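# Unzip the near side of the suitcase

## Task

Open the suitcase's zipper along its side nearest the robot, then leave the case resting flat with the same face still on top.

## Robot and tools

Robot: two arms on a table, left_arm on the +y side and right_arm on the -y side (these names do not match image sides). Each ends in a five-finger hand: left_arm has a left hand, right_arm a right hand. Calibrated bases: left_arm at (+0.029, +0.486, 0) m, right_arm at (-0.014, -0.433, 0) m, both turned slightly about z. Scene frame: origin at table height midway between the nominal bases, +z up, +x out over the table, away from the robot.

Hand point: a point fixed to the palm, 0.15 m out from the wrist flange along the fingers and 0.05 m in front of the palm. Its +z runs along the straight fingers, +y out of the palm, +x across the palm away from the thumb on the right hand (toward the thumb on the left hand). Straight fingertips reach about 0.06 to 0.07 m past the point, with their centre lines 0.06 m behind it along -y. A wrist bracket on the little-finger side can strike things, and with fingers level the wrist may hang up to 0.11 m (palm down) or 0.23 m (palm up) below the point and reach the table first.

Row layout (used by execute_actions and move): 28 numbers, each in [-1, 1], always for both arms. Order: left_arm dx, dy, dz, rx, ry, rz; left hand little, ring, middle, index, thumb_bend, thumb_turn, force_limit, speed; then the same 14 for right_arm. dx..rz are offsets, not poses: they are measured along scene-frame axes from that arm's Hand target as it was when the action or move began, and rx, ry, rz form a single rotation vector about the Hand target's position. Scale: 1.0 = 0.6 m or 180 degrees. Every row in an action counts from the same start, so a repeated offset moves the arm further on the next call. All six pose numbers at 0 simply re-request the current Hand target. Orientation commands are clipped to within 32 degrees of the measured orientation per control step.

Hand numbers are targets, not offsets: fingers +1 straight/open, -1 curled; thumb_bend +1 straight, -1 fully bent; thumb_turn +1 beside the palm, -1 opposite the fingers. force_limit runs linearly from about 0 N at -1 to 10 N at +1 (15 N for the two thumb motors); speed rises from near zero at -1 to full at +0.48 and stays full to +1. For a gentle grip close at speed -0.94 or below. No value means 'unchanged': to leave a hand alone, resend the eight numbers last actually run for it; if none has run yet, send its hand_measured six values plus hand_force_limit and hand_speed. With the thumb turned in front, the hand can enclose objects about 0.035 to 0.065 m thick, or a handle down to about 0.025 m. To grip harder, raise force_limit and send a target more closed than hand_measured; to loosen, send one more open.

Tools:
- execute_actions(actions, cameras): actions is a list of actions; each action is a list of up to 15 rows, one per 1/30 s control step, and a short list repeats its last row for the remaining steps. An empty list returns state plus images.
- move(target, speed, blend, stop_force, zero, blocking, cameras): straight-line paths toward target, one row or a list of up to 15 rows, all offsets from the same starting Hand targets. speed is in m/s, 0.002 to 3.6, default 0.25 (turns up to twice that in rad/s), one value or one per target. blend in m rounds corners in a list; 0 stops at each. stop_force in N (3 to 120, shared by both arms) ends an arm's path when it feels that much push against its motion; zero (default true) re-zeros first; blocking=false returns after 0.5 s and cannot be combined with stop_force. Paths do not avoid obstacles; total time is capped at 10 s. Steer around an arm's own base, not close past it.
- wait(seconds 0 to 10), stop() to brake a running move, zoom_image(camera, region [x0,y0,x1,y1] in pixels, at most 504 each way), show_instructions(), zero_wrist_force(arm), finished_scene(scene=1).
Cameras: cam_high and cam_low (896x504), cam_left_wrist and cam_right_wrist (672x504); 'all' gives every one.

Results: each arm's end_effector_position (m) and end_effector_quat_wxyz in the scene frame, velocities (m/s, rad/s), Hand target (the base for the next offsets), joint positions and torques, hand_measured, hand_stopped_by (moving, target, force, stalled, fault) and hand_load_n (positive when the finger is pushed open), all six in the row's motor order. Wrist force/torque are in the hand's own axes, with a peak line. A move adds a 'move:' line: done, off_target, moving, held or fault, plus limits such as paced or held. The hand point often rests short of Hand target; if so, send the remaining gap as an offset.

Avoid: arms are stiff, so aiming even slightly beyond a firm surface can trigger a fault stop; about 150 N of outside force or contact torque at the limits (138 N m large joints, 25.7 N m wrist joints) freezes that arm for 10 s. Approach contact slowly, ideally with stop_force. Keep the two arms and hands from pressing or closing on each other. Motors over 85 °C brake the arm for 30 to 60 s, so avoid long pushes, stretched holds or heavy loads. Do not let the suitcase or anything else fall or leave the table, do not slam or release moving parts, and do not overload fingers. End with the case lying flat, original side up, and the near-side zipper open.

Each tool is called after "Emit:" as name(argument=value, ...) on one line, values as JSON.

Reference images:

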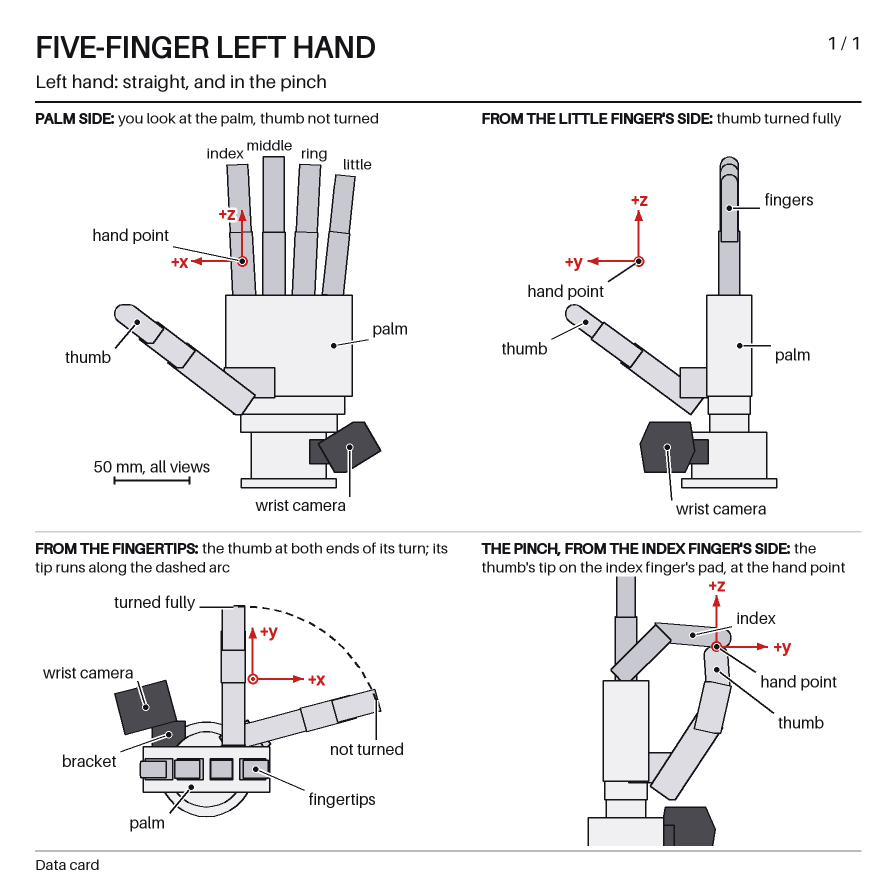

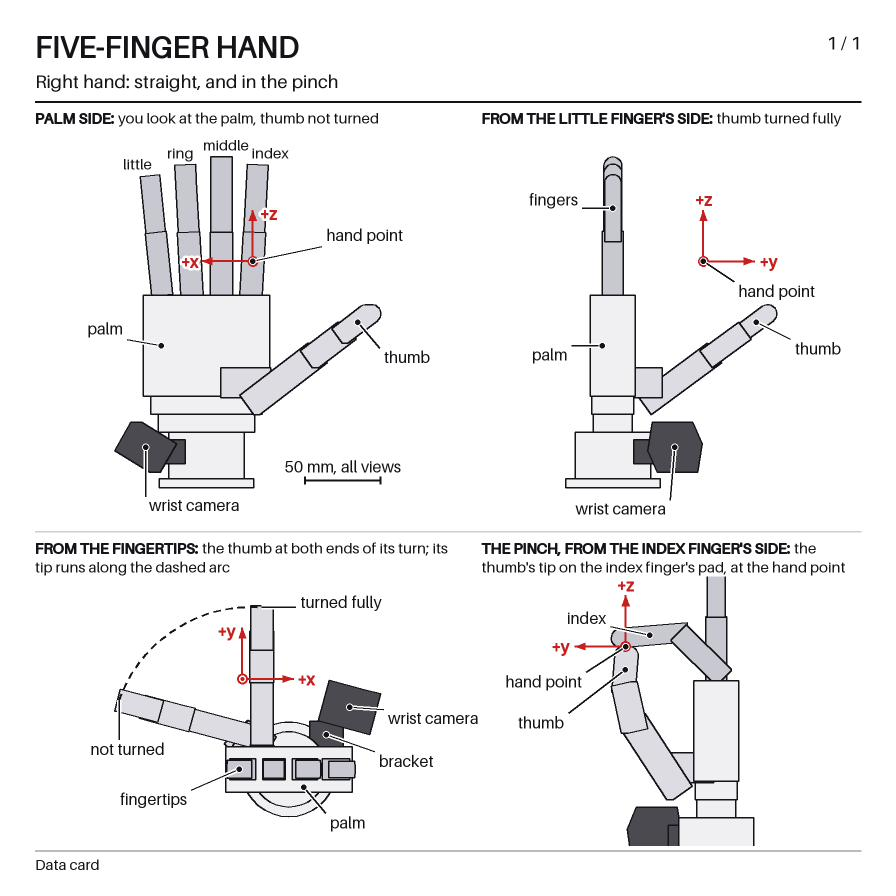

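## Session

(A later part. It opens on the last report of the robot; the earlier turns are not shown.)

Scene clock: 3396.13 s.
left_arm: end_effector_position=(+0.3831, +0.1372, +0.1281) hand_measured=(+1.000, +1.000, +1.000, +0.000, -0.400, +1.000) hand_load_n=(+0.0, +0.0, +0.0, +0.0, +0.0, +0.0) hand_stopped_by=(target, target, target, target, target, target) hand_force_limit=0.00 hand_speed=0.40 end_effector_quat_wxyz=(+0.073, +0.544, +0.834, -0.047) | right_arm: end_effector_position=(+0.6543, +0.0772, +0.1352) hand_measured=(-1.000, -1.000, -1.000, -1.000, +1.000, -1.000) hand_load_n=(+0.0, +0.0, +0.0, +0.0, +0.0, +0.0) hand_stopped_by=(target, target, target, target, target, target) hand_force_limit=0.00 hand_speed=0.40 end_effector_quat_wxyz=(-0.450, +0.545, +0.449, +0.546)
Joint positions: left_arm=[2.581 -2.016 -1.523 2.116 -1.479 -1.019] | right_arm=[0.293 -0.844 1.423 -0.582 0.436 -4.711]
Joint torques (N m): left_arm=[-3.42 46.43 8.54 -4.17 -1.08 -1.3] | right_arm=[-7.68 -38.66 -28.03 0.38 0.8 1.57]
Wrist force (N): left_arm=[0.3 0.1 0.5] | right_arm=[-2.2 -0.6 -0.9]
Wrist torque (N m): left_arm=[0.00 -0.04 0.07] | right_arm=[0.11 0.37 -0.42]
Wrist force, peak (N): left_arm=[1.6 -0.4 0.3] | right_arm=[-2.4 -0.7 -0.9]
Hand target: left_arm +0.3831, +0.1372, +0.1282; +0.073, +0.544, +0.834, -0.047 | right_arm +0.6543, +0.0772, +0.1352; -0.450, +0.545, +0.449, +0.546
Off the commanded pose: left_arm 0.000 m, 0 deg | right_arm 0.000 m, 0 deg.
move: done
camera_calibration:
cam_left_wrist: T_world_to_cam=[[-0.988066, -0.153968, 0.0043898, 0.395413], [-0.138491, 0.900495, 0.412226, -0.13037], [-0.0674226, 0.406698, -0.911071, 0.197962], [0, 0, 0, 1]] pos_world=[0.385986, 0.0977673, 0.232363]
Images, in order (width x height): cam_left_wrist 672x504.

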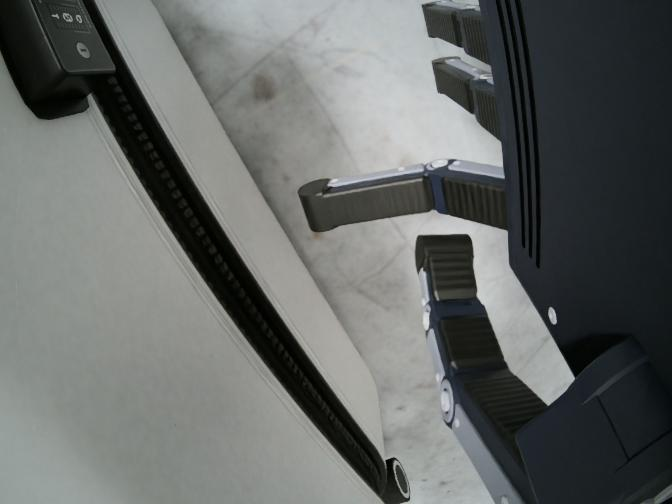

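Emit:
move(target=[0.1118, -0.1437, 0, 0,0,0, 1,1,1,0,-0.4,1,0,0.4, 0,0,0,0,0,0, -1,-1,-1,-1,1,-1,0,0.4], speed=0.15, cameras=["cam_left_wrist"])

Emit:
zoom_image(camera="cam_left_wrist", region=[100, 120, 380, 340])

Scene clock: 3462.57 s.
left_arm: end_effector_position=(+0.4502, +0.0510, +0.1282) hand_measured=(+1.000, +1.000, +1.000, +0.000, -0.400, +1.000) hand_load_n=(+0.0, +0.0, +0.0, +0.0, +0.0, +0.0) hand_stopped_by=(target, target, target, target, target, target) hand_force_limit=0.00 hand_speed=0.40 end_effector_quat_wxyz=(+0.073, +0.544, +0.834, -0.047) | right_arm: end_effector_position=(+0.6543, +0.0772, +0.1352) hand_measured=(-1.000, -1.000, -1.000, -1.000, +1.000, -1.000) hand_load_n=(+0.5, +0.0, +0.0, +0.0, +0.0, +0.0) hand_stopped_by=(target, target, target, target, target, target) hand_force_limit=0.00 hand_speed=0.40 end_effector_quat_wxyz=(-0.450, +0.545, +0.449, +0.546)
Joint positions: left_arm=[2.521 -2.277 -1.097 1.957 -1.488 -1.079] | right_arm=[0.293 -0.844 1.423 -0.582 0.436 -4.711]
Joint torques (N m): left_arm=[5.97 40.26 22.36 -0.79 0.17 1.74] | right_arm=[-6.99 -38.79 -28.3 0.36 0.87 1.61]
Wrist force (N): left_arm=[0.3 -0.1 0.4] | right_arm=[-2.2 -0.7 -0.7]
Wrist torque (N m): left_arm=[-0.03 -0.04 0.10] | right_arm=[0.08 0.38 -0.43]
Wrist force, peak (N): left_arm=[1.7 -0.3 0.5] | right_arm=[-2.3 -0.8 -1.0]
Hand target: left_arm +0.4502, +0.0510, +0.1282; +0.073, +0.544, +0.834, -0.047 | right_arm +0.6543, +0.0772, +0.1352; -0.450, +0.545, +0.449, +0.546
Off the commanded pose: left_arm 0.000 m, 0 deg | right_arm 0.000 m, 0 deg.
move: done
camera_calibration:
cam_left_wrist: T_world_to_cam=[[-0.988066, -0.153975, 0.00415503, 0.448396], [-0.138589, 0.900453, 0.412283, -0.0434782], [-0.0672228, 0.406787, -0.911046, 0.237531], [0, 0, 0, 1]] pos_world=[0.452986, 0.0115676, 0.232464]
Images, in order (width x height): cam_left_wrist 672x504.

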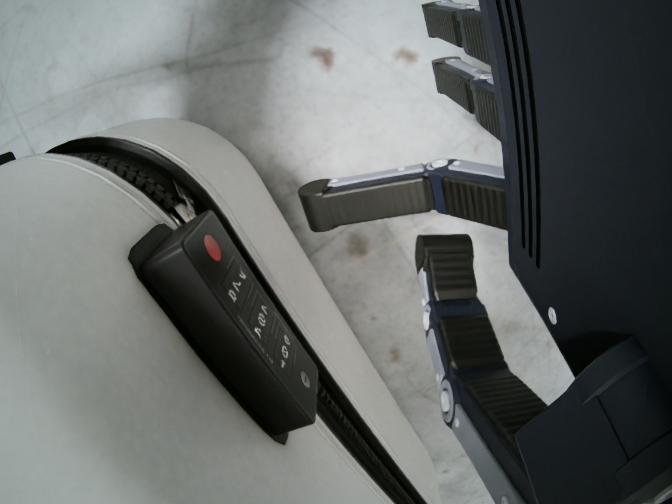

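Scaled by 1.800 from the camera's 672x504 image, which has a finer 960x720 frame.

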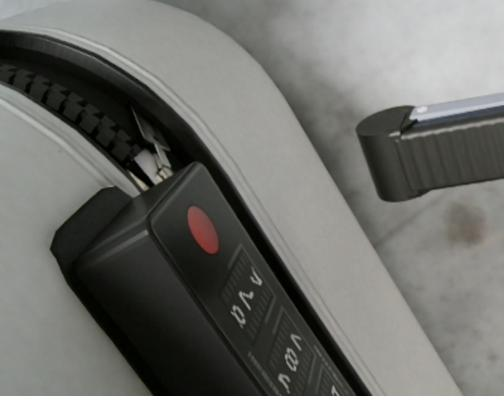

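Emit:
move(target=[0.0688, 0.0470, 0, 0,0,0, 1,1,1,0,-0.4,1,0,0.4, 0,0,0,0,0,0, -1,-1,-1,-1,1,-1,0,0.4], speed=0.02, stop_force=3, cameras=["cam_left_wrist"])

Emit:
zoom_image(camera="cam_left_wrist", region=[100, 120, 380, 340])

Scene clock: 3472.43 s.
left_arm: end_effector_position=(+0.4794, +0.0709, +0.1282) hand_measured=(+1.000, +1.000, +1.000, +0.000, -0.400, +1.000) hand_load_n=(+0.0, +0.0, +0.0, +0.0, +0.0, +0.0) hand_stopped_by=(target, target, target, target, target, target) hand_force_limit=0.00 hand_speed=0.40 end_effector_quat_wxyz=(+0.073, +0.544, +0.834, -0.047) | right_arm: end_effector_position=(+0.6543, +0.0772, +0.1352) hand_measured=(-1.000, -1.000, -1.000, -1.000, +1.000, -1.000) hand_load_n=(-0.5, +0.0, +0.0, +0.0, +0.0, +0.0) hand_stopped_by=(target, target, target, target, target, target) hand_force_limit=0.00 hand_speed=0.40 end_effector_quat_wxyz=(-0.450, +0.545, +0.449, +0.546)
Joint positions: left_arm=[2.58 -2.288 -1.08 1.946 -1.479 -1.02] | right_arm=[0.293 -0.844 1.423 -0.582 0.436 -4.711]
Joint torques (N m): left_arm=[4.14 57.4 11.18 0.79 -1.84 1.41] | right_arm=[-7.43 -38.76 -27.74 0.1 0.8 1.55]
Wrist force (N): left_arm=[0.1 0.0 0.4] | right_arm=[-2.2 -0.7 -0.7]
Wrist torque (N m): left_arm=[-0.02 -0.02 0.09] | right_arm=[0.08 0.38 -0.43]
Wrist force, peak (N): left_arm=[-1.5 -4.2 0.1] | right_arm=[-2.4 -0.8 -0.8]
Hand target: left_arm +0.4794, +0.0709, +0.1282; +0.073, +0.544, +0.834, -0.047 (not the last commanded pose) | right_arm +0.6543, +0.0772, +0.1352; -0.450, +0.545, +0.449, +0.546
Off the commanded pose: left_arm 0.015 m, 0 deg | right_arm 0.000 m, 0 deg.
move: contact (left_arm)
camera_calibration:
cam_left_wrist: T_world_to_cam=[[-0.988073, -0.153924, 0.00428489, 0.480283], [-0.138488, 0.900463, 0.412296, -0.0573608], [-0.0673206, 0.406785, -0.91104, 0.231353], [0, 0, 0, 1]] pos_world=[0.482186, 0.0314675, 0.232364]
Images, in order (width x height): cam_left_wrist 672x504.

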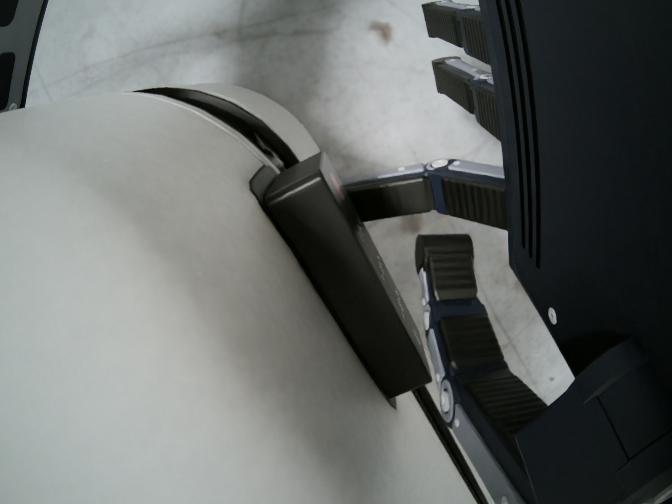

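Scaled by 1.800 from the camera's 672x504 image, which has a finer 960x720 frame.

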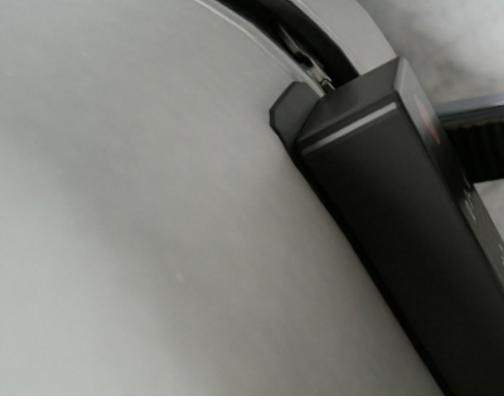

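Emit:
move(target=[[0.01143, -0.01312, 0, 0,0,0, 1,1,1,0,-0.4,1,0,0.4, 0,0,0,0,0,0, -1,-1,-1,-1,1,-1,0,0.4],[0.02397, -0.02507, 0, 0,0,0, 1,1,1,0,-0.4,1,0,0.4, 0,0,0,0,0,0, -1,-1,-1,-1,1,-1,0,0.4],[0.03805, -0.03517, 0, 0,0,0, 1,1,1,0,-0.4,1,0,0.4, 0,0,0,0,0,0, -1,-1,-1,-1,1,-1,0,0.4]], speed=0.012, stop_force=22, cameras=["cam_left_wrist"])

Emit:
zoom_image(camera="cam_left_wrist", region=[150, 60, 430, 280])

Scene clock: 3495.97 s.
left_arm: end_effector_position=(+0.5022, +0.0498, +0.1282) hand_measured=(+1.000, +1.000, +1.000, +0.000, -0.400, +1.000) hand_load_n=(+0.0, +0.0, +0.0, +0.0, -0.5, +0.0) hand_stopped_by=(target, target, target, target, target, target) hand_force_limit=0.00 hand_speed=0.40 end_effector_quat_wxyz=(+0.073, +0.544, +0.834, -0.047) | right_arm: end_effector_position=(+0.6543, +0.0772, +0.1352) hand_measured=(-1.000, -1.000, -1.000, -1.000, +1.000, -1.000) hand_load_n=(+0.0, +0.0, +0.0, +0.0, +0.0, +0.0) hand_stopped_by=(target, target, target, target, target, target) hand_force_limit=0.00 hand_speed=0.40 end_effector_quat_wxyz=(-0.450, +0.545, +0.449, +0.546)
Joint positions: left_arm=[2.573 -2.375 -0.927 1.88 -1.481 -1.028] | right_arm=[0.293 -0.844 1.423 -0.582 0.436 -4.711]
Joint torques (N m): left_arm=[-2.11 59.74 11.3 1.12 -2.29 -1.22] | right_arm=[4.8 -38.68 -27.81 0.11 -0.74 1.48]
Wrist force (N): left_arm=[-0.3 -3.3 -0.3] | right_arm=[-2.1 2.4 -1.8]
Wrist torque (N m): left_arm=[-0.12 -0.01 0.03] | right_arm=[0.26 0.40 -0.31]
Wrist force, peak (N): left_arm=[0.9 -5.3 -0.1] | right_arm=[-2.2 2.7 -2.0]
Hand target: left_arm +0.5022, +0.0498, +0.1282; +0.073, +0.544, +0.834, -0.047 | right_arm +0.6543, +0.0772, +0.1352; -0.450, +0.545, +0.449, +0.546
Off the commanded pose: left_arm 0.000 m, 0 deg | right_arm 0.000 m, 0 deg.
move: done
camera_calibration:
cam_left_wrist: T_world_to_cam=[[-0.988073, -0.153924, 0.00428489, 0.499564], [-0.138488, 0.900463, 0.412296, -0.0352035], [-0.0673206, 0.406785, -0.91104, 0.241471], [0, 0, 0, 1]] pos_world=[0.504986, 0.0103675, 0.232364]
Images, in order (width x height): cam_left_wrist 672x504.

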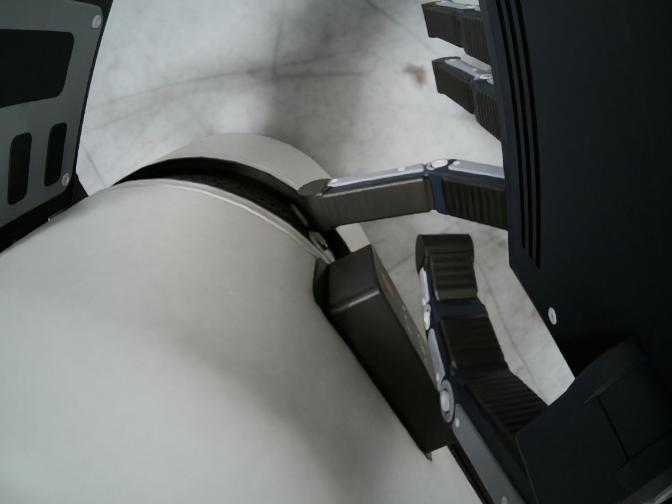

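Scaled by 1.800 from the camera's 672x504 image, which has a finer 960x720 frame.

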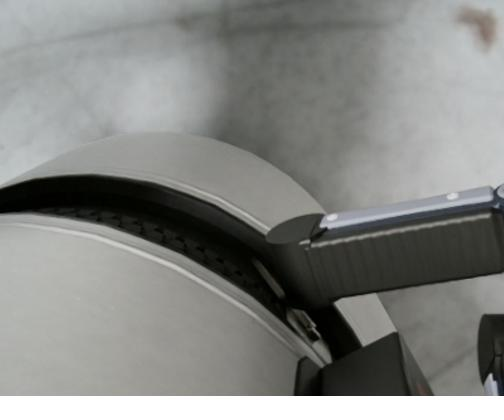

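Emit:
move(target=[-0.03, -0.03, 0, 0,0,0, 1,1,1,0,-0.4,1,0,0.4, 0,0,0,0,0,0, -1,-1,-1,-1,1,-1,0,0.4], speed=0.1, cameras=["cam_left_wrist"])

Emit:
zoom_image(camera="cam_left_wrist", region=[150, 160, 290, 280])

Scene clock: 3505.90 s.
left_arm: end_effector_position=(+0.4843, +0.0318, +0.1282) hand_measured=(+1.000, +1.000, +1.000, +0.000, -0.400, +1.000) hand_load_n=(+0.0, +0.0, +0.0, +0.0, +0.0, +0.5) hand_stopped_by=(target, target, target, target, target, target) hand_force_limit=0.00 hand_speed=0.40 end_effector_quat_wxyz=(+0.073, +0.544, +0.834, -0.047) end_effector_velocity=(+0.002, +0.001, -0.001) end_effector_angular_velocity=(+0.001, +0.000, -0.002) | right_arm: end_effector_position=(+0.6543, +0.0772, +0.1352) hand_measured=(-1.000, -1.000, -1.000, -1.000, +1.000, -1.000) hand_load_n=(+0.0, +0.0, +0.0, +0.0, +0.0, +0.0) hand_stopped_by=(target, target, target, target, target, target) hand_force_limit=0.00 hand_speed=0.40 end_effector_quat_wxyz=(-0.450, +0.545, +0.449, +0.546)
Joint positions: left_arm=[2.53 -2.38 -0.918 1.879 -1.487 -1.07] | right_arm=[0.293 -0.844 1.423 -0.582 0.436 -4.711]
Joint velocities: left_arm=[0.003 -0.001 0 0 0 0.005] | right_arm=[within noise]
Joint torques (N m): left_arm=[5.95 52.73 11.25 -4.79 0.17 1.77] | right_arm=[6.62 -38.88 -27.38 -0.06 -1.14 1.54]
Wrist force (N): left_arm=[0.0 0.0 0.6] | right_arm=[-2.3 2.1 -1.7]
Wrist torque (N m): left_arm=[-0.03 0.01 0.05] | right_arm=[0.23 0.42 -0.32]
Wrist force, peak (N): left_arm=[-0.4 -3.5 -0.1] | right_arm=[-2.4 2.7 -1.8]
Hand target: left_arm +0.4842, +0.0318, +0.1282; +0.073, +0.544, +0.834, -0.047 | right_arm +0.6543, +0.0772, +0.1352; -0.450, +0.545, +0.449, +0.546
Off the commanded pose: left_arm 0.000 m, 0 deg | right_arm 0.000 m, 0 deg.
move: done
camera_calibration:
cam_left_wrist: T_world_to_cam=[[-0.988052, -0.154066, 0.00411569, 0.479134], [-0.138684, 0.900422, 0.412319, -0.0213848], [-0.06723, 0.406822, -0.91103, 0.247542], [0, 0, 0, 1]] pos_world=[0.487086, -0.00763211, 0.232364]
Images, in order (width x height): cam_left_wrist 672x504.

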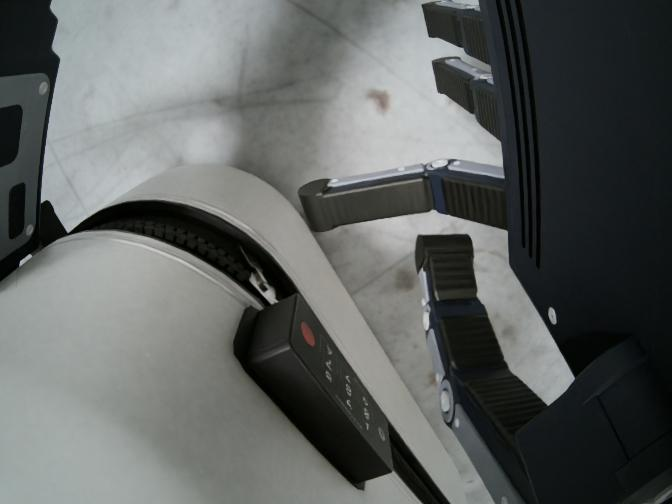

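Scaled by 3.600 from the camera's 672x504 image, which has a finer 960x720 frame.

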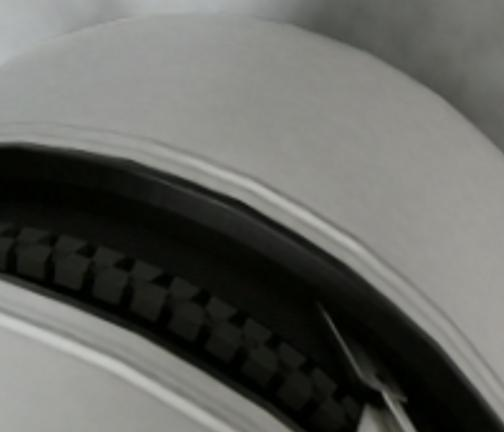

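Emit:
zoom_image(camera="cam_left_wrist", region=[210, 220, 330, 340])

Scaled by 4.200 from the camera's 672x504 image, which has a finer 960x720 frame.

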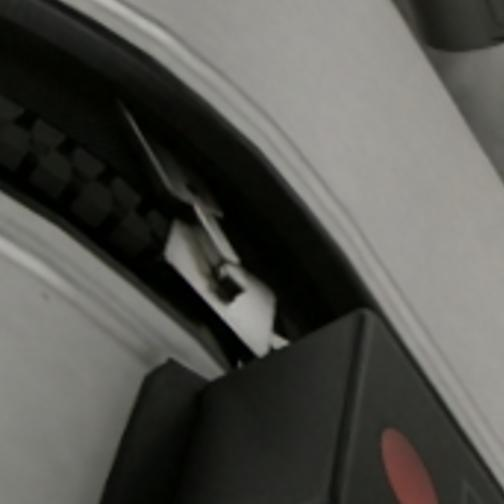

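Emit:
move(target=[[-0.04, -0.03, 0, 0,0,0, 1,1,1,0,-0.4,1,0,0.4, 0.047,-0.068,0,0,0,0, -1,-1,-1,-1,1,-1,0,0.4],[-0.04, -0.03, 0, 0,0,0, 1,1,1,0,-0.4,1,0,0.4, 0.0900,-0.0272,0,0,0,0.252, -1,-1,-1,-1,1,-1,0,0.4]], speed=0.12, cameras=["cam_high", "cam_right_wrist", "cam_low"])

Scene clock: 3601.33 s.
left_arm: end_effector_position=(+0.4602, +0.0138, +0.1282) hand_measured=(+1.000, +1.000, +1.000, +0.000, -0.400, +1.000) hand_load_n=(+0.0, +0.0, +0.0, +0.0, +0.0, +0.0) hand_stopped_by=(target, target, target, target, target, target) hand_force_limit=0.00 hand_speed=0.40 end_effector_quat_wxyz=(+0.073, +0.544, +0.834, -0.047) | right_arm: end_effector_position=(+0.7072, +0.0607, +0.1352) hand_measured=(-1.000, -1.000, -1.000, -1.000, +1.000, -1.000) hand_load_n=(+0.0, +0.0, +0.0, +0.0, +0.0, +0.0) hand_stopped_by=(target, target, target, target, target, target) hand_force_limit=0.00 hand_speed=0.40 end_effector_quat_wxyz=(+0.596, -0.356, -0.632, -0.344)
Joint positions: left_arm=[2.482 -2.376 -0.923 1.885 -1.494 -1.118] | right_arm=[0.193 -0.158 0.035 -0.014 -0.394 -4.596]
Joint torques (N m): left_arm=[-4.19 46.44 23.05 -4.93 1.59 -1.38] | right_arm=[-6.62 -55.1 -27.31 -0.67 1.51 -0.79]
Wrist force (N): left_arm=[0.3 -0.1 0.6] | right_arm=[-2.1 -0.8 -0.9]
Wrist torque (N m): left_arm=[-0.05 -0.03 0.06] | right_arm=[0.04 0.38 -0.42]
Wrist force, peak (N): left_arm=[0.4 0.7 0.4] | right_arm=[-2.4 2.3 -2.0]
Hand target: left_arm +0.4602, +0.0138, +0.1282; +0.073, +0.544, +0.834, -0.047 | right_arm +0.7083, +0.0609, +0.1352; +0.625, -0.330, -0.625, -0.331
Off the commanded pose: left_arm 0.000 m, 0 deg | right_arm 0.001 m, 5 deg.
elbow stopped short (right arm): the move would have taken joint 3 (elbow) straighter than the controller allows.
move: off_target (right_arm)
camera_calibration:
cam_right_wrist: T_world_to_cam=[[0.789955, 0.533001, 0.303118, -0.632503], [0.520548, -0.32171, -0.790906, -0.240928], [-0.324037, 0.782568, -0.531589, 0.37382], [0, 0, 0, 1]] pos_world=[0.746195, -0.0329235, 0.199891]
Images, in order (width x height): cam_high 896x504, cam_low 896x504, cam_right_wrist 672x504.

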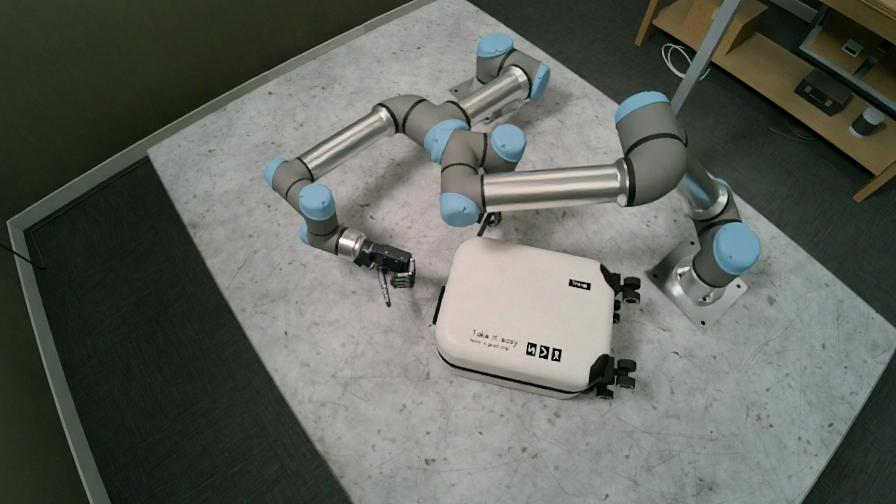

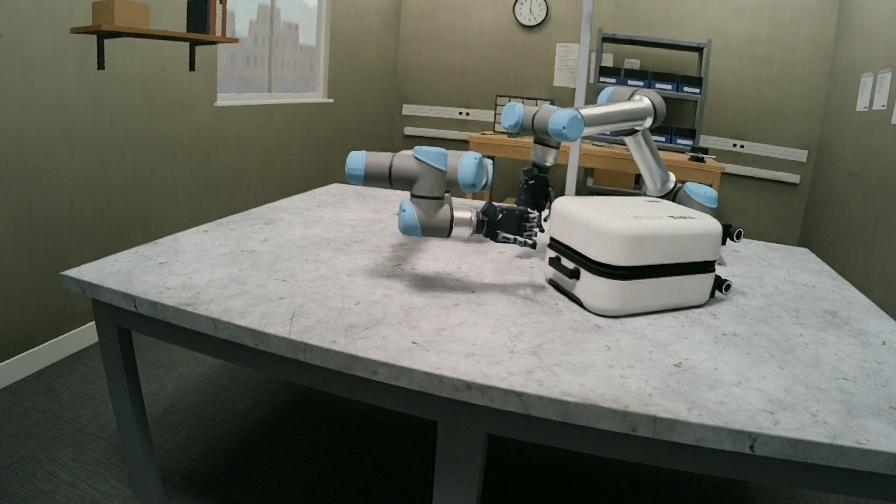

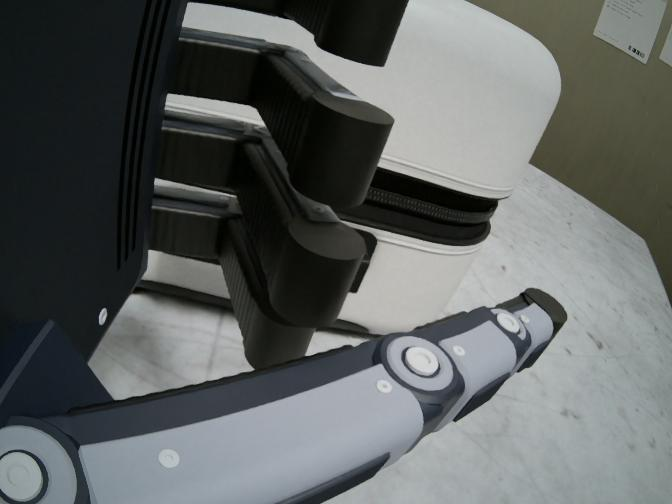

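Emit:
move(target=[0, 0, 0, 0,0,0, 1,1,1,0,-0.4,1,0,0.4, -0.02,0.029,0,0,0,-0.1075, -1,-1,-1,-1,1,-1,0,0.4], speed=0.1)

Emit:
move(target=[0, 0, 0, 0,0,0, 1,1,1,0,-0.4,1,0,0.4, -0.0752,0.110,0,0,0,0, -1,-1,-1,-1,1,-1,0,0.4], speed=0.03, stop_force=4, cameras=["cam_high", "cam_low"])

Scene clock: 3611.03 s.
left_arm: end_effector_position=(+0.4602, +0.0138, +0.1282) hand_measured=(+1.000, +1.000, +1.000, +0.000, -0.400, +1.000) hand_load_n=(+0.0, +0.0, +0.5, +0.0, +0.0, +0.0) hand_stopped_by=(target, target, target, target, target, target) hand_force_limit=0.00 hand_speed=0.40 end_effector_quat_wxyz=(+0.073, +0.544, +0.834, -0.047) | right_arm: end_effector_position=(+0.6962, +0.0784, +0.1352) hand_measured=(-1.000, -1.000, -1.000, -1.000, +1.000, -1.000) hand_load_n=(+0.0, +0.0, +0.0, +0.0, +0.0, +0.5) hand_stopped_by=(target, target, target, target, target, target) hand_force_limit=0.00 hand_speed=0.40 end_effector_quat_wxyz=(+0.561, -0.430, -0.561, -0.431) end_effector_velocity=(+0.001, +0.000, -0.001) end_effector_angular_velocity=(+0.000, -0.001, -0.002)
Joint positions: left_arm=[2.482 -2.376 -0.923 1.885 -1.494 -1.118] | right_arm=[0.215 -0.509 0.777 -0.26 -0.097 -4.722]
Joint velocities: left_arm=[within noise] | right_arm=[-0.001 -0.001 0.003 -0.006 0.002 0.003]
Joint torques (N m): left_arm=[-4.03 46.25 22.72 -4.88 1.62 -0.93] | right_arm=[-7.97 -67.98 -7.16 -1.04 1.03 1.71]
Wrist force (N): left_arm=[0.2 0.0 0.7] | right_arm=[-1.9 -0.8 -0.4]
Wrist torque (N m): left_arm=[-0.04 -0.02 0.05] | right_arm=[0.05 0.33 -0.40]
Wrist force, peak (N): left_arm=[0.1 0.1 0.8] | right_arm=[-2.4 -0.8 -1.1]
Hand target: left_arm +0.4602, +0.0138, +0.1282; +0.073, +0.544, +0.834, -0.047 | right_arm +0.6963, +0.0783, +0.1352; +0.561, -0.430, -0.561, -0.431
Off the commanded pose: left_arm 0.000 m, 0 deg | right_arm 0.000 m, 0 deg.
move: done

Scene clock: 3613.73 s.
left_arm: end_effector_position=(+0.4602, +0.0138, +0.1282) hand_measured=(+1.000, +1.000, +1.000, +0.000, -0.400, +1.000) hand_load_n=(+0.0, +0.0, +0.0, +0.0, +0.0, -0.5) hand_stopped_by=(target, target, target, target, target, target) hand_force_limit=0.00 hand_speed=0.40 end_effector_quat_wxyz=(+0.073, +0.544, +0.834, -0.047) | right_arm: end_effector_position=(+0.6677, +0.1201, +0.1352) hand_measured=(-1.000, -1.000, -1.000, -1.000, +1.000, -1.000) hand_load_n=(+0.0, +0.0, +0.0, +0.0, +0.0, +0.0) hand_stopped_by=(target, target, target, target, target, target) hand_force_limit=0.00 hand_speed=0.40 end_effector_quat_wxyz=(+0.561, -0.430, -0.561, -0.431)
Joint positions: left_arm=[2.482 -2.376 -0.923 1.885 -1.494 -1.118] | right_arm=[0.277 -0.539 0.837 -0.27 -0.034 -4.741]
Joint torques (N m): left_arm=[-4 46.79 22.96 -4.92 1.58 -0.77] | right_arm=[5.76 -49.6 -26.86 -1.25 0.86 1.76]
Wrist force (N): left_arm=[0.3 0.2 0.4] | right_arm=[-2.1 -0.9 -0.5]
Wrist torque (N m): left_arm=[0.01 -0.04 0.05] | right_arm=[0.06 0.38 -0.56]
Wrist force, peak (N): left_arm=[0.3 0.0 0.8] | right_arm=[-2.0 1.9 -8.6]
Hand target: left_arm +0.4602, +0.0138, +0.1282; +0.073, +0.544, +0.834, -0.047 | right_arm +0.6677, +0.1201, +0.1352; +0.561, -0.430, -0.561, -0.431 (not the last commanded pose)
Off the commanded pose: left_arm 0.000 m, 0 deg | right_arm 0.029 m, 0 deg.
move: contact (right_arm)
Images, in order (width x height): cam_high 896x504, cam_low 896x504.

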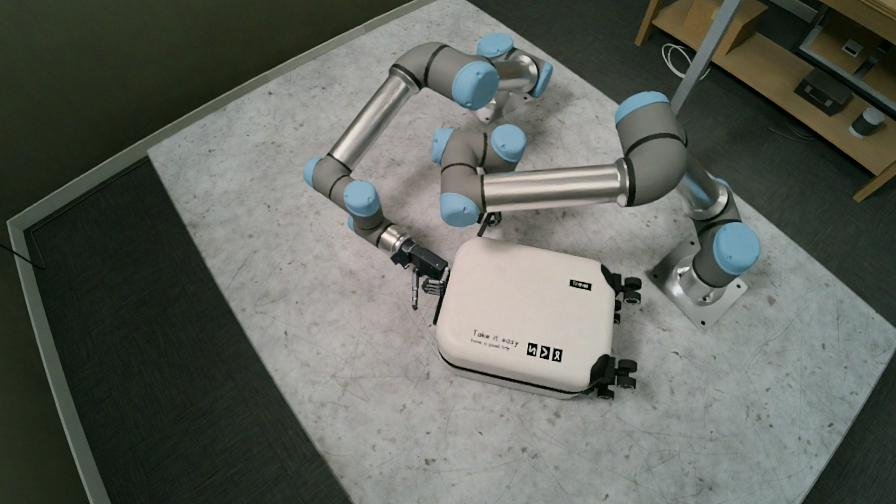

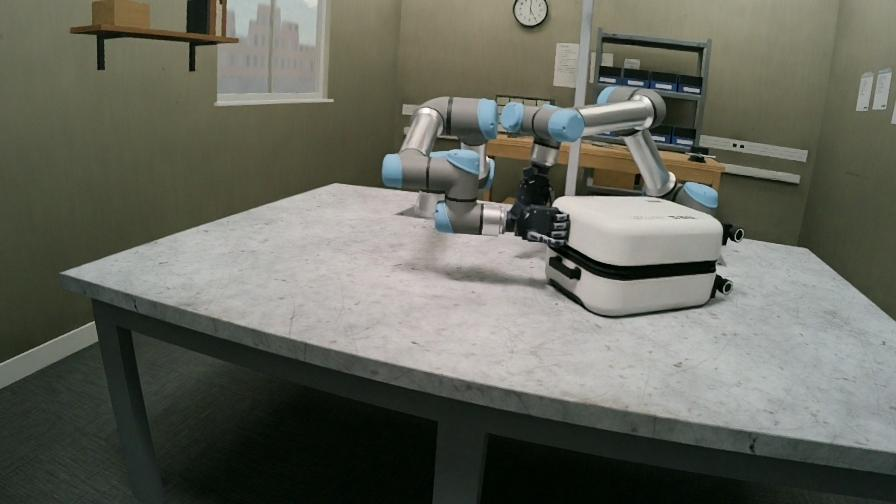

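Emit:
move(target=[0.003, 0.0675, 0, 0,0,0.1667, 1,1,1,0,-0.4,1,0,0.4, 0,0,0,0,0,0, -1,-1,-1,-1,1,-1,0,0.4], speed=0.12, cameras=["cam_left_wrist"])

Emit:
zoom_image(camera="cam_left_wrist", region=[100, 100, 380, 320])

Scene clock: 3626.10 s.
left_arm: end_effector_position=(+0.4621, +0.0544, +0.1282) hand_measured=(+1.000, +1.000, +1.000, +0.000, -0.400, +1.000) hand_load_n=(+0.0, -0.5, +0.0, +0.0, +0.0, +0.0) hand_stopped_by=(target, target, target, target, target, target) hand_force_limit=0.00 hand_speed=0.40 end_effector_quat_wxyz=(+0.083, +0.310, +0.947, -0.027) | right_arm: end_effector_position=(+0.6677, +0.1201, +0.1352) hand_measured=(-1.000, -1.000, -1.000, -1.000, +1.000, -1.000) hand_load_n=(+0.0, +0.0, +0.0, +0.5, +0.0, +0.5) hand_stopped_by=(target, target, target, target, target, target) hand_force_limit=0.00 hand_speed=0.40 end_effector_quat_wxyz=(+0.561, -0.430, -0.561, -0.431)
Joint positions: left_arm=[2.514 -2.376 -0.918 1.898 -1.577 -1.602] | right_arm=[0.277 -0.539 0.837 -0.27 -0.034 -4.741]
Joint torques (N m): left_arm=[-5.66 46.66 19.06 -4.63 1.44 -0.7] | right_arm=[5.5 -67.59 -8.09 -1.24 0.92 1.88]
Wrist force (N): left_arm=[0.2 0.0 0.4] | right_arm=[-2.2 -0.8 -0.6]
Wrist torque (N m): left_arm=[-0.02 -0.02 0.01] | right_arm=[0.07 0.39 -0.59]
Wrist force, peak (N): left_arm=[0.3 0.0 0.7] | right_arm=[-2.3 -0.8 -0.7]
Hand target: left_arm +0.4620, +0.0543, +0.1282; +0.083, +0.310, +0.947, -0.027 | right_arm +0.6677, +0.1201, +0.1352; +0.561, -0.430, -0.561, -0.431
Off the commanded pose: left_arm 0.000 m, 0 deg | right_arm 0.000 m, 0 deg.
move: done
camera_calibration:
cam_left_wrist: T_world_to_cam=[[-0.778701, -0.62738, 0.00422844, 0.38964], [-0.570233, 0.71055, 0.412254, 0.164906], [-0.261644, 0.318611, -0.911059, 0.331476], [0, 0, 0, 1]] pos_world=[0.484177, 0.0216666, 0.232364]
Images, in order (width x height): cam_left_wrist 672x504.

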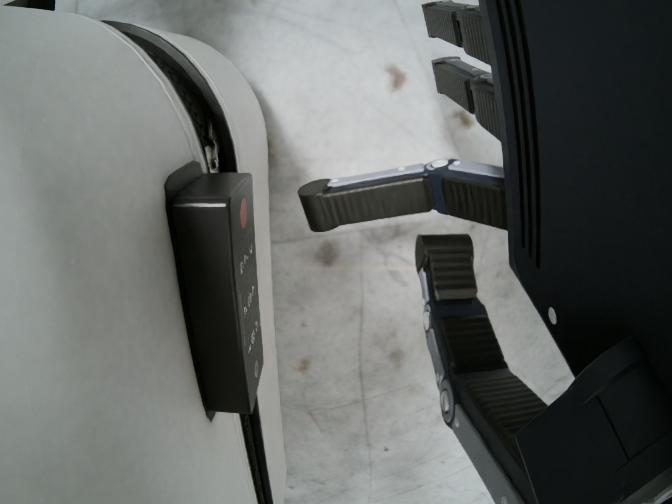

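Scaled by 1.800 from the camera's 672x504 image, which has a finer 960x720 frame.

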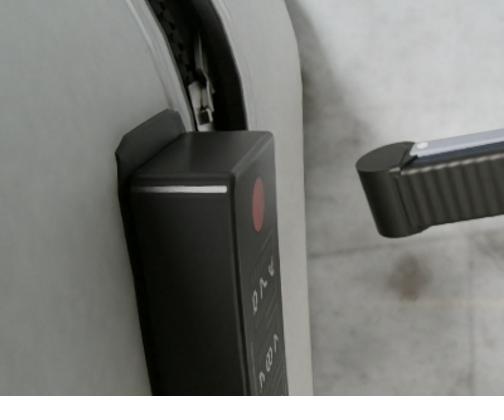

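Emit:
move(target=[0.0604, 0.0445, 0, 0,0,0, 1,1,1,0,-0.4,1,0,0.4, 0,0,0,0,0,0, -1,-1,-1,-1,1,-1,0,0.4], speed=0.02, stop_force=3, cameras=["cam_left_wrist"])

Emit:
zoom_image(camera="cam_left_wrist", region=[180, 100, 400, 280])

Scene clock: 3644.17 s.
left_arm: end_effector_position=(+0.4859, +0.0719, +0.1282) hand_measured=(+1.000, +1.000, +1.000, +0.000, -0.400, +1.000) hand_load_n=(+0.0, +0.0, +0.0, +0.0, +0.0, +0.0) hand_stopped_by=(target, target, target, target, target, target) hand_force_limit=0.00 hand_speed=0.40 end_effector_quat_wxyz=(+0.083, +0.310, +0.947, -0.027) | right_arm: end_effector_position=(+0.6677, +0.1201, +0.1352) hand_measured=(-1.000, -1.000, -1.000, -1.000, +1.000, -1.000) hand_load_n=(+0.0, +0.0, +0.0, +0.0, +0.0, +0.5) hand_stopped_by=(target, target, target, target, target, target) hand_force_limit=0.00 hand_speed=0.40 end_effector_quat_wxyz=(+0.561, -0.430, -0.561, -0.431)
Joint positions: left_arm=[2.562 -2.383 -0.906 1.892 -1.569 -1.556] | right_arm=[0.277 -0.539 0.837 -0.27 -0.034 -4.741]
Joint torques (N m): left_arm=[4.84 60.13 11.01 0.9 -2.13 1.37] | right_arm=[6.27 -68.04 -7.64 -1.2 0.93 1.92]
Wrist force (N): left_arm=[0.5 -1.1 -0.2] | right_arm=[-2.0 -1.0 -0.7]
Wrist torque (N m): left_arm=[-0.02 -0.03 0.11] | right_arm=[0.06 0.36 -0.58]
Wrist force, peak (N): left_arm=[2.0 -3.2 -0.8] | right_arm=[-2.3 -0.9 -0.5]
Hand target: left_arm +0.4859, +0.0719, +0.1282; +0.083, +0.310, +0.947, -0.027 (not the last commanded pose) | right_arm +0.6677, +0.1201, +0.1352; +0.561, -0.430, -0.561, -0.431
Off the commanded pose: left_arm 0.015 m, 0 deg | right_arm 0.000 m, 0 deg.
move: contact (left_arm)
camera_calibration:
cam_left_wrist: T_world_to_cam=[[-0.778621, -0.627479, 0.00432662, 0.419092], [-0.570296, 0.710507, 0.412241, 0.166079], [-0.261747, 0.318512, -0.911065, 0.332184], [0, 0, 0, 1]] pos_world=[0.507976, 0.0391665, 0.232363]
Images, in order (width x height): cam_left_wrist 672x504.

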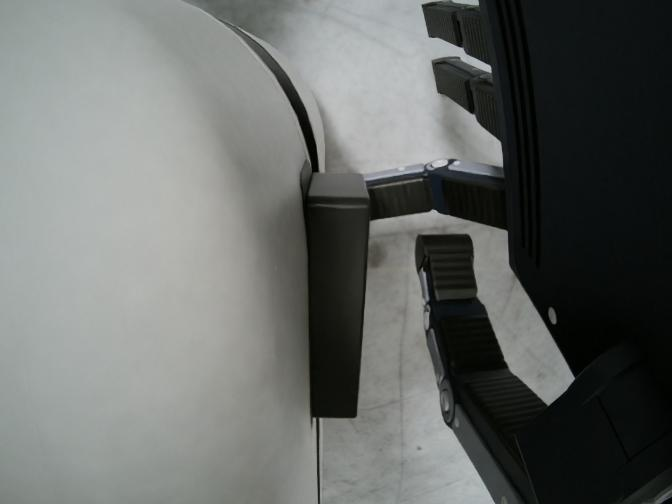

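Scaled by 2.291 from the camera's 672x504 image, which has a finer 960x720 frame.

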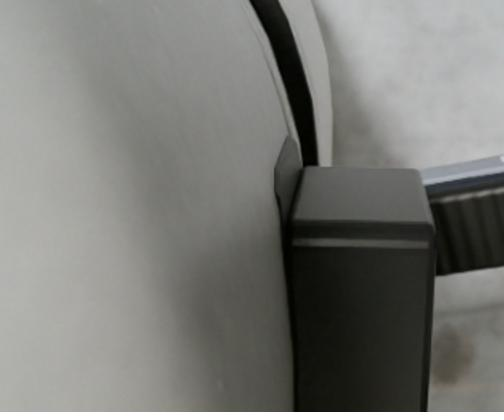

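Emit:
move(target=[[0.00918, -0.00937, 0, 0,0,0, 1,1,1,0,-0.4,1,0,0.4, 0,0,0,0,0,0, -1,-1,-1,-1,1,-1,0,0.4],[0.01842, -0.0185, 0, 0,0,0, 1,1,1,0,-0.4,1,0,0.4, 0,0,0,0,0,0, -1,-1,-1,-1,1,-1,0,0.4]], speed=0.01, stop_force=20, cameras=["cam_left_wrist"])

Emit:
zoom_image(camera="cam_left_wrist", region=[220, 60, 440, 240])

Scene clock: 3655.50 s.
left_arm: end_effector_position=(+0.4969, +0.0608, +0.1282) hand_measured=(+1.000, +1.000, +1.000, +0.000, -0.400, +1.000) hand_load_n=(+0.0, +0.0, +0.0, +0.0, +0.0, +0.0) hand_stopped_by=(target, target, target, target, target, target) hand_force_limit=0.00 hand_speed=0.40 end_effector_quat_wxyz=(+0.083, +0.310, +0.947, -0.027) | right_arm: end_effector_position=(+0.6677, +0.1201, +0.1352) hand_measured=(-1.000, -1.000, -1.000, -1.000, +1.000, -1.000) hand_load_n=(+0.0, +0.0, +0.0, +0.0, +0.0, +0.5) hand_stopped_by=(target, target, target, target, target, target) hand_force_limit=0.00 hand_speed=0.40 end_effector_quat_wxyz=(+0.561, -0.430, -0.561, -0.431)
Joint positions: left_arm=[2.557 -2.432 -0.817 1.852 -1.569 -1.56] | right_arm=[0.277 -0.539 0.837 -0.27 -0.034 -4.741]
Joint torques (N m): left_arm=[1.57 63.52 14.6 3.52 -1.26 -0.13] | right_arm=[5.78 -67.99 -7.73 1.11 -3.3 1.79]
Wrist force (N): left_arm=[10.5 0.9 -0.1] | right_arm=[-1.7 9.9 -9.0]
Wrist torque (N m): left_arm=[0.01 0.05 0.12] | right_arm=[0.95 0.65 -0.19]
Wrist force, peak (N): left_arm=[15.0 0.5 -0.1] | right_arm=[-2.2 12.6 -11.4]
Hand target: left_arm +0.4969, +0.0608, +0.1282; +0.083, +0.310, +0.947, -0.027 | right_arm +0.6677, +0.1201, +0.1352; +0.561, -0.430, -0.561, -0.431
Off the commanded pose: left_arm 0.000 m, 0 deg | right_arm 0.000 m, 0 deg.
move: done
camera_calibration:
cam_left_wrist: T_world_to_cam=[[-0.778682, -0.627404, 0.00429997, 0.420805], [-0.570217, 0.710532, 0.412306, 0.180239], [-0.261738, 0.318603, -0.911035, 0.338611], [0, 0, 0, 1]] pos_world=[0.519076, 0.0280667, 0.232364]
Images, in order (width x height): cam_left_wrist 672x504.

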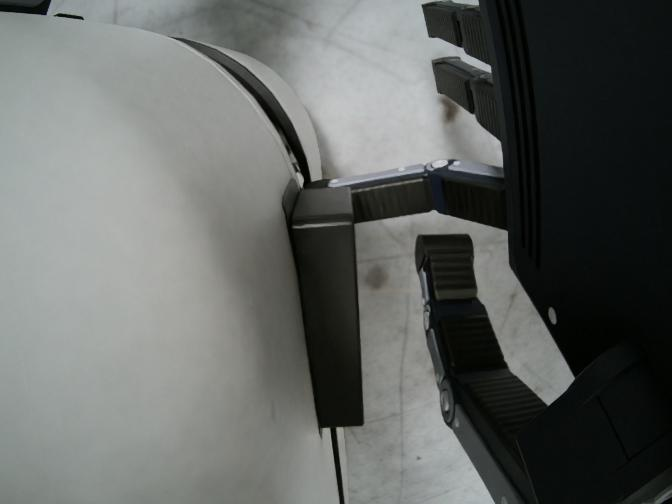

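Scaled by 2.291 from the camera's 672x504 image, which has a finer 960x720 frame.

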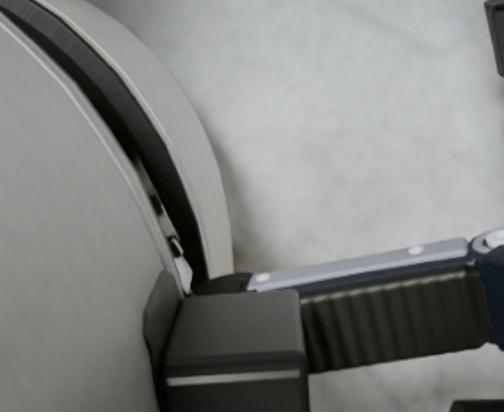

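Emit:
move(target=[[-0.006, 0.0065, 0, 0,0,0, 1,1,1,0,-0.4,1,0,0.4, 0,0,0,0,0,0, -1,-1,-1,-1,1,-1,0,0.4],[-0.07, -0.045, 0, 0,0,0, 1,1,1,0,-0.4,1,0,0.4, 0,0,0,0,0,0, -1,-1,-1,-1,1,-1,0,0.4]], speed=[0.02, 0.1], cameras=["cam_left_wrist"])

Emit:
zoom_image(camera="cam_left_wrist", region=[100, 60, 380, 280])

Scene clock: 3671.37 s.
left_arm: end_effector_position=(+0.4550, +0.0339, +0.1282) hand_measured=(+1.000, +1.000, +1.000, +0.000, -0.400, +1.000) hand_load_n=(+0.0, +0.0, +0.0, +0.0, +0.0, +0.0) hand_stopped_by=(target, target, target, target, target, target) hand_force_limit=0.00 hand_speed=0.40 end_effector_quat_wxyz=(+0.083, +0.310, +0.947, -0.027) | right_arm: end_effector_position=(+0.6677, +0.1201, +0.1352) hand_measured=(-1.000, -1.000, -1.000, -1.000, +1.000, -1.000) hand_load_n=(+0.0, +0.0, +0.0, +0.0, +0.0, +0.0) hand_stopped_by=(target, target, target, target, target, target) hand_force_limit=0.00 hand_speed=0.40 end_effector_quat_wxyz=(+0.561, -0.430, -0.561, -0.431)
Joint positions: left_arm=[2.48 -2.412 -0.853 1.868 -1.583 -1.636] | right_arm=[0.277 -0.539 0.837 -0.27 -0.034 -4.741]
Joint torques (N m): left_arm=[-3.15 45.89 20.53 -5.03 1.46 0.98] | right_arm=[5.63 -64.91 -12.23 -0.56 0.56 -0.6]
Wrist force (N): left_arm=[0.1 0.1 0.3] | right_arm=[-1.7 1.6 -4.7]
Wrist torque (N m): left_arm=[0.00 -0.02 0.00] | right_arm=[0.41 0.52 -0.45]
Wrist force, peak (N): left_arm=[10.6 0.9 0.2] | right_arm=[-1.8 10.2 -9.2]
Hand target: left_arm +0.4549, +0.0338, +0.1282; +0.083, +0.310, +0.947, -0.027 | right_arm +0.6677, +0.1201, +0.1352; +0.561, -0.430, -0.561, -0.431
Off the commanded pose: left_arm 0.000 m, 0 deg | right_arm 0.000 m, 0 deg.
move: done
camera_calibration:
cam_left_wrist: T_world_to_cam=[[-0.778657, -0.627436, 0.00419754, 0.371313], [-0.570294, 0.710501, 0.412254, 0.175468], [-0.261645, 0.31861, -0.911059, 0.336268], [0, 0, 0, 1]] pos_world=[0.477176, 0.00116671, 0.232464]
Images, in order (width x height): cam_left_wrist 672x504.

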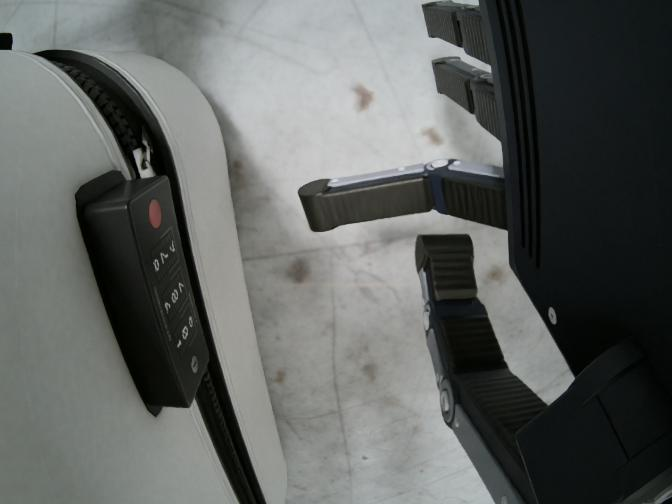

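Scaled by 1.800 from the camera's 672x504 image, which has a finer 960x720 frame.

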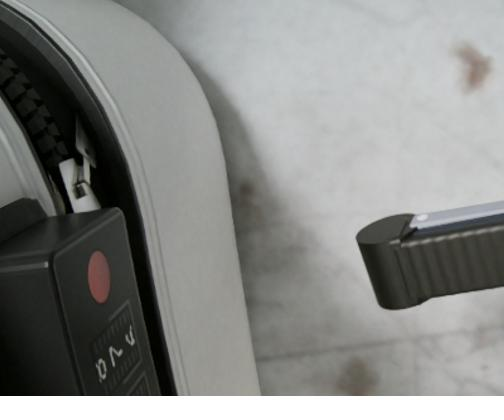

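Emit:
move(target=[[-0.1, 0.05, 0, 0,0,0, 1,1,1,0,-0.4,1,0,0.4, 0.014,-0.02,0,0,0,0, -1,-1,-1,-1,1,-1,0,0.4],[-0.2767, 0.19, 0, 0,0,0, 1,1,1,0,-0.4,1,0,0.4, 0.094,-0.137,0,0,0,0, -1,-1,-1,-1,1,-1,0,0.4]], speed=[0.06, 0.2], cameras=["cam_left_wrist", "cam_high", "cam_low"])

Scene clock: 3699.43 s.
left_arm: end_effector_position=(+0.2889, +0.1478, +0.1281) hand_measured=(+1.000, +1.000, +1.000, +0.000, -0.400, +1.000) hand_load_n=(+0.0, +0.0, +0.5, +0.5, +0.0, -0.5) hand_stopped_by=(target, target, target, target, target, target) hand_force_limit=0.00 hand_speed=0.40 end_effector_quat_wxyz=(+0.083, +0.310, +0.947, -0.027) | right_arm: end_effector_position=(+0.7241, +0.0379, +0.1352) hand_measured=(-1.000, -1.000, -1.000, -1.000, +1.000, -1.000) hand_load_n=(+0.0, +0.0, +0.0, +0.0, +0.0, +0.5) hand_stopped_by=(target, target, target, target, target, target) hand_force_limit=0.00 hand_speed=0.40 end_effector_quat_wxyz=(+0.561, -0.430, -0.561, -0.431)
Joint positions: left_arm=[2.433 -1.944 -1.621 2.167 -1.591 -1.683] | right_arm=[0.157 -0.46 0.681 -0.214 -0.155 -4.719]
Joint torques (N m): left_arm=[6.18 42.18 10.07 -3.91 1.26 1.78] | right_arm=[-3.93 -50.69 -30.4 -0.46 -0.02 0.77]
Wrist force (N): left_arm=[0.3 0.0 0.6] | right_arm=[-2.1 -0.8 -0.7]
Wrist torque (N m): left_arm=[-0.03 -0.04 0.12] | right_arm=[0.07 0.36 -0.42]
Wrist force, peak (N): left_arm=[2.2 0.0 0.2] | right_arm=[-1.7 1.9 -4.7]
Hand target: left_arm +0.2889, +0.1478, +0.1282; +0.083, +0.310, +0.947, -0.027 | right_arm +0.7241, +0.0379, +0.1352; +0.561, -0.430, -0.561, -0.431
Off the commanded pose: left_arm 0.000 m, 0 deg | right_arm 0.000 m, 0 deg.
move: done
camera_calibration:
cam_left_wrist: T_world_to_cam=[[-0.778682, -0.627405, 0.00429982, 0.313424], [-0.570207, 0.710519, 0.412342, -0.000192608], [-0.26176, 0.318631, -0.911019, 0.256451], [0, 0, 0, 1]] pos_world=[0.311076, 0.115067, 0.232364]
Images, in order (width x height): cam_high 896x504, cam_low 896x504, cam_left_wrist 672x504.

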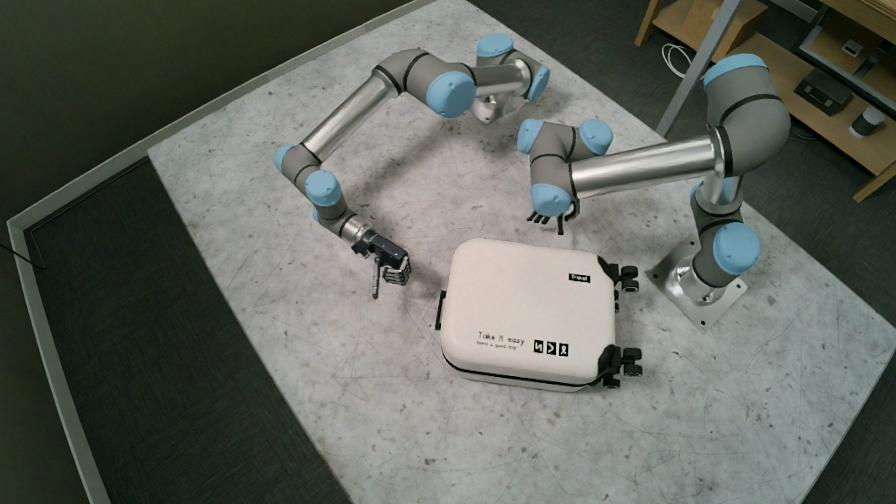

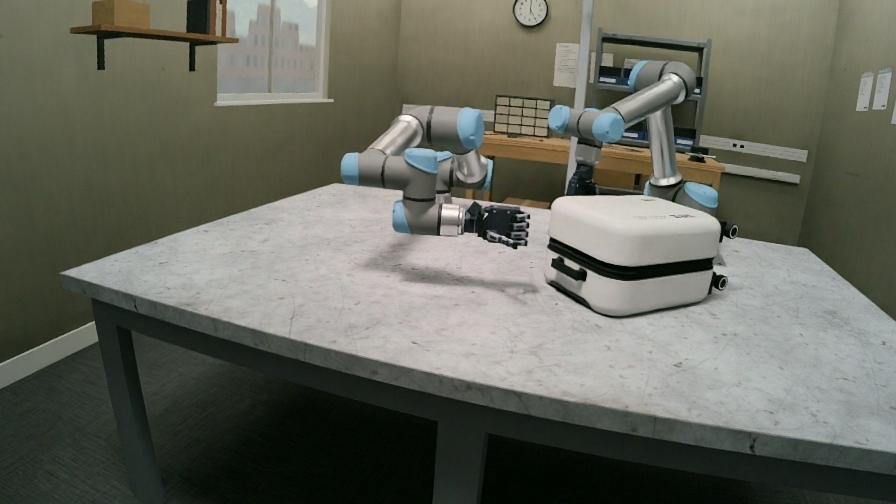

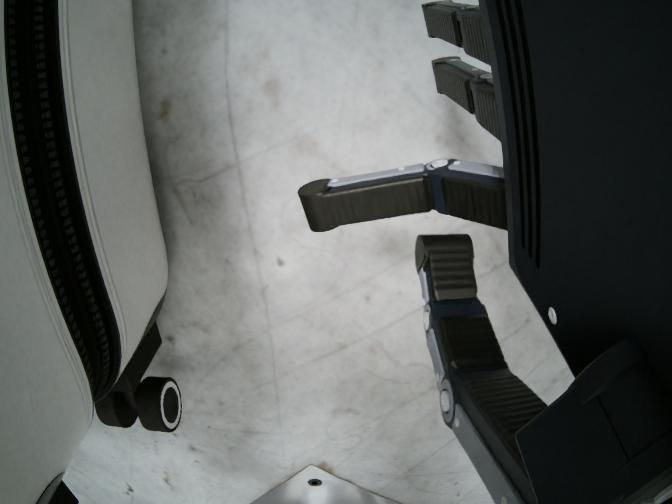

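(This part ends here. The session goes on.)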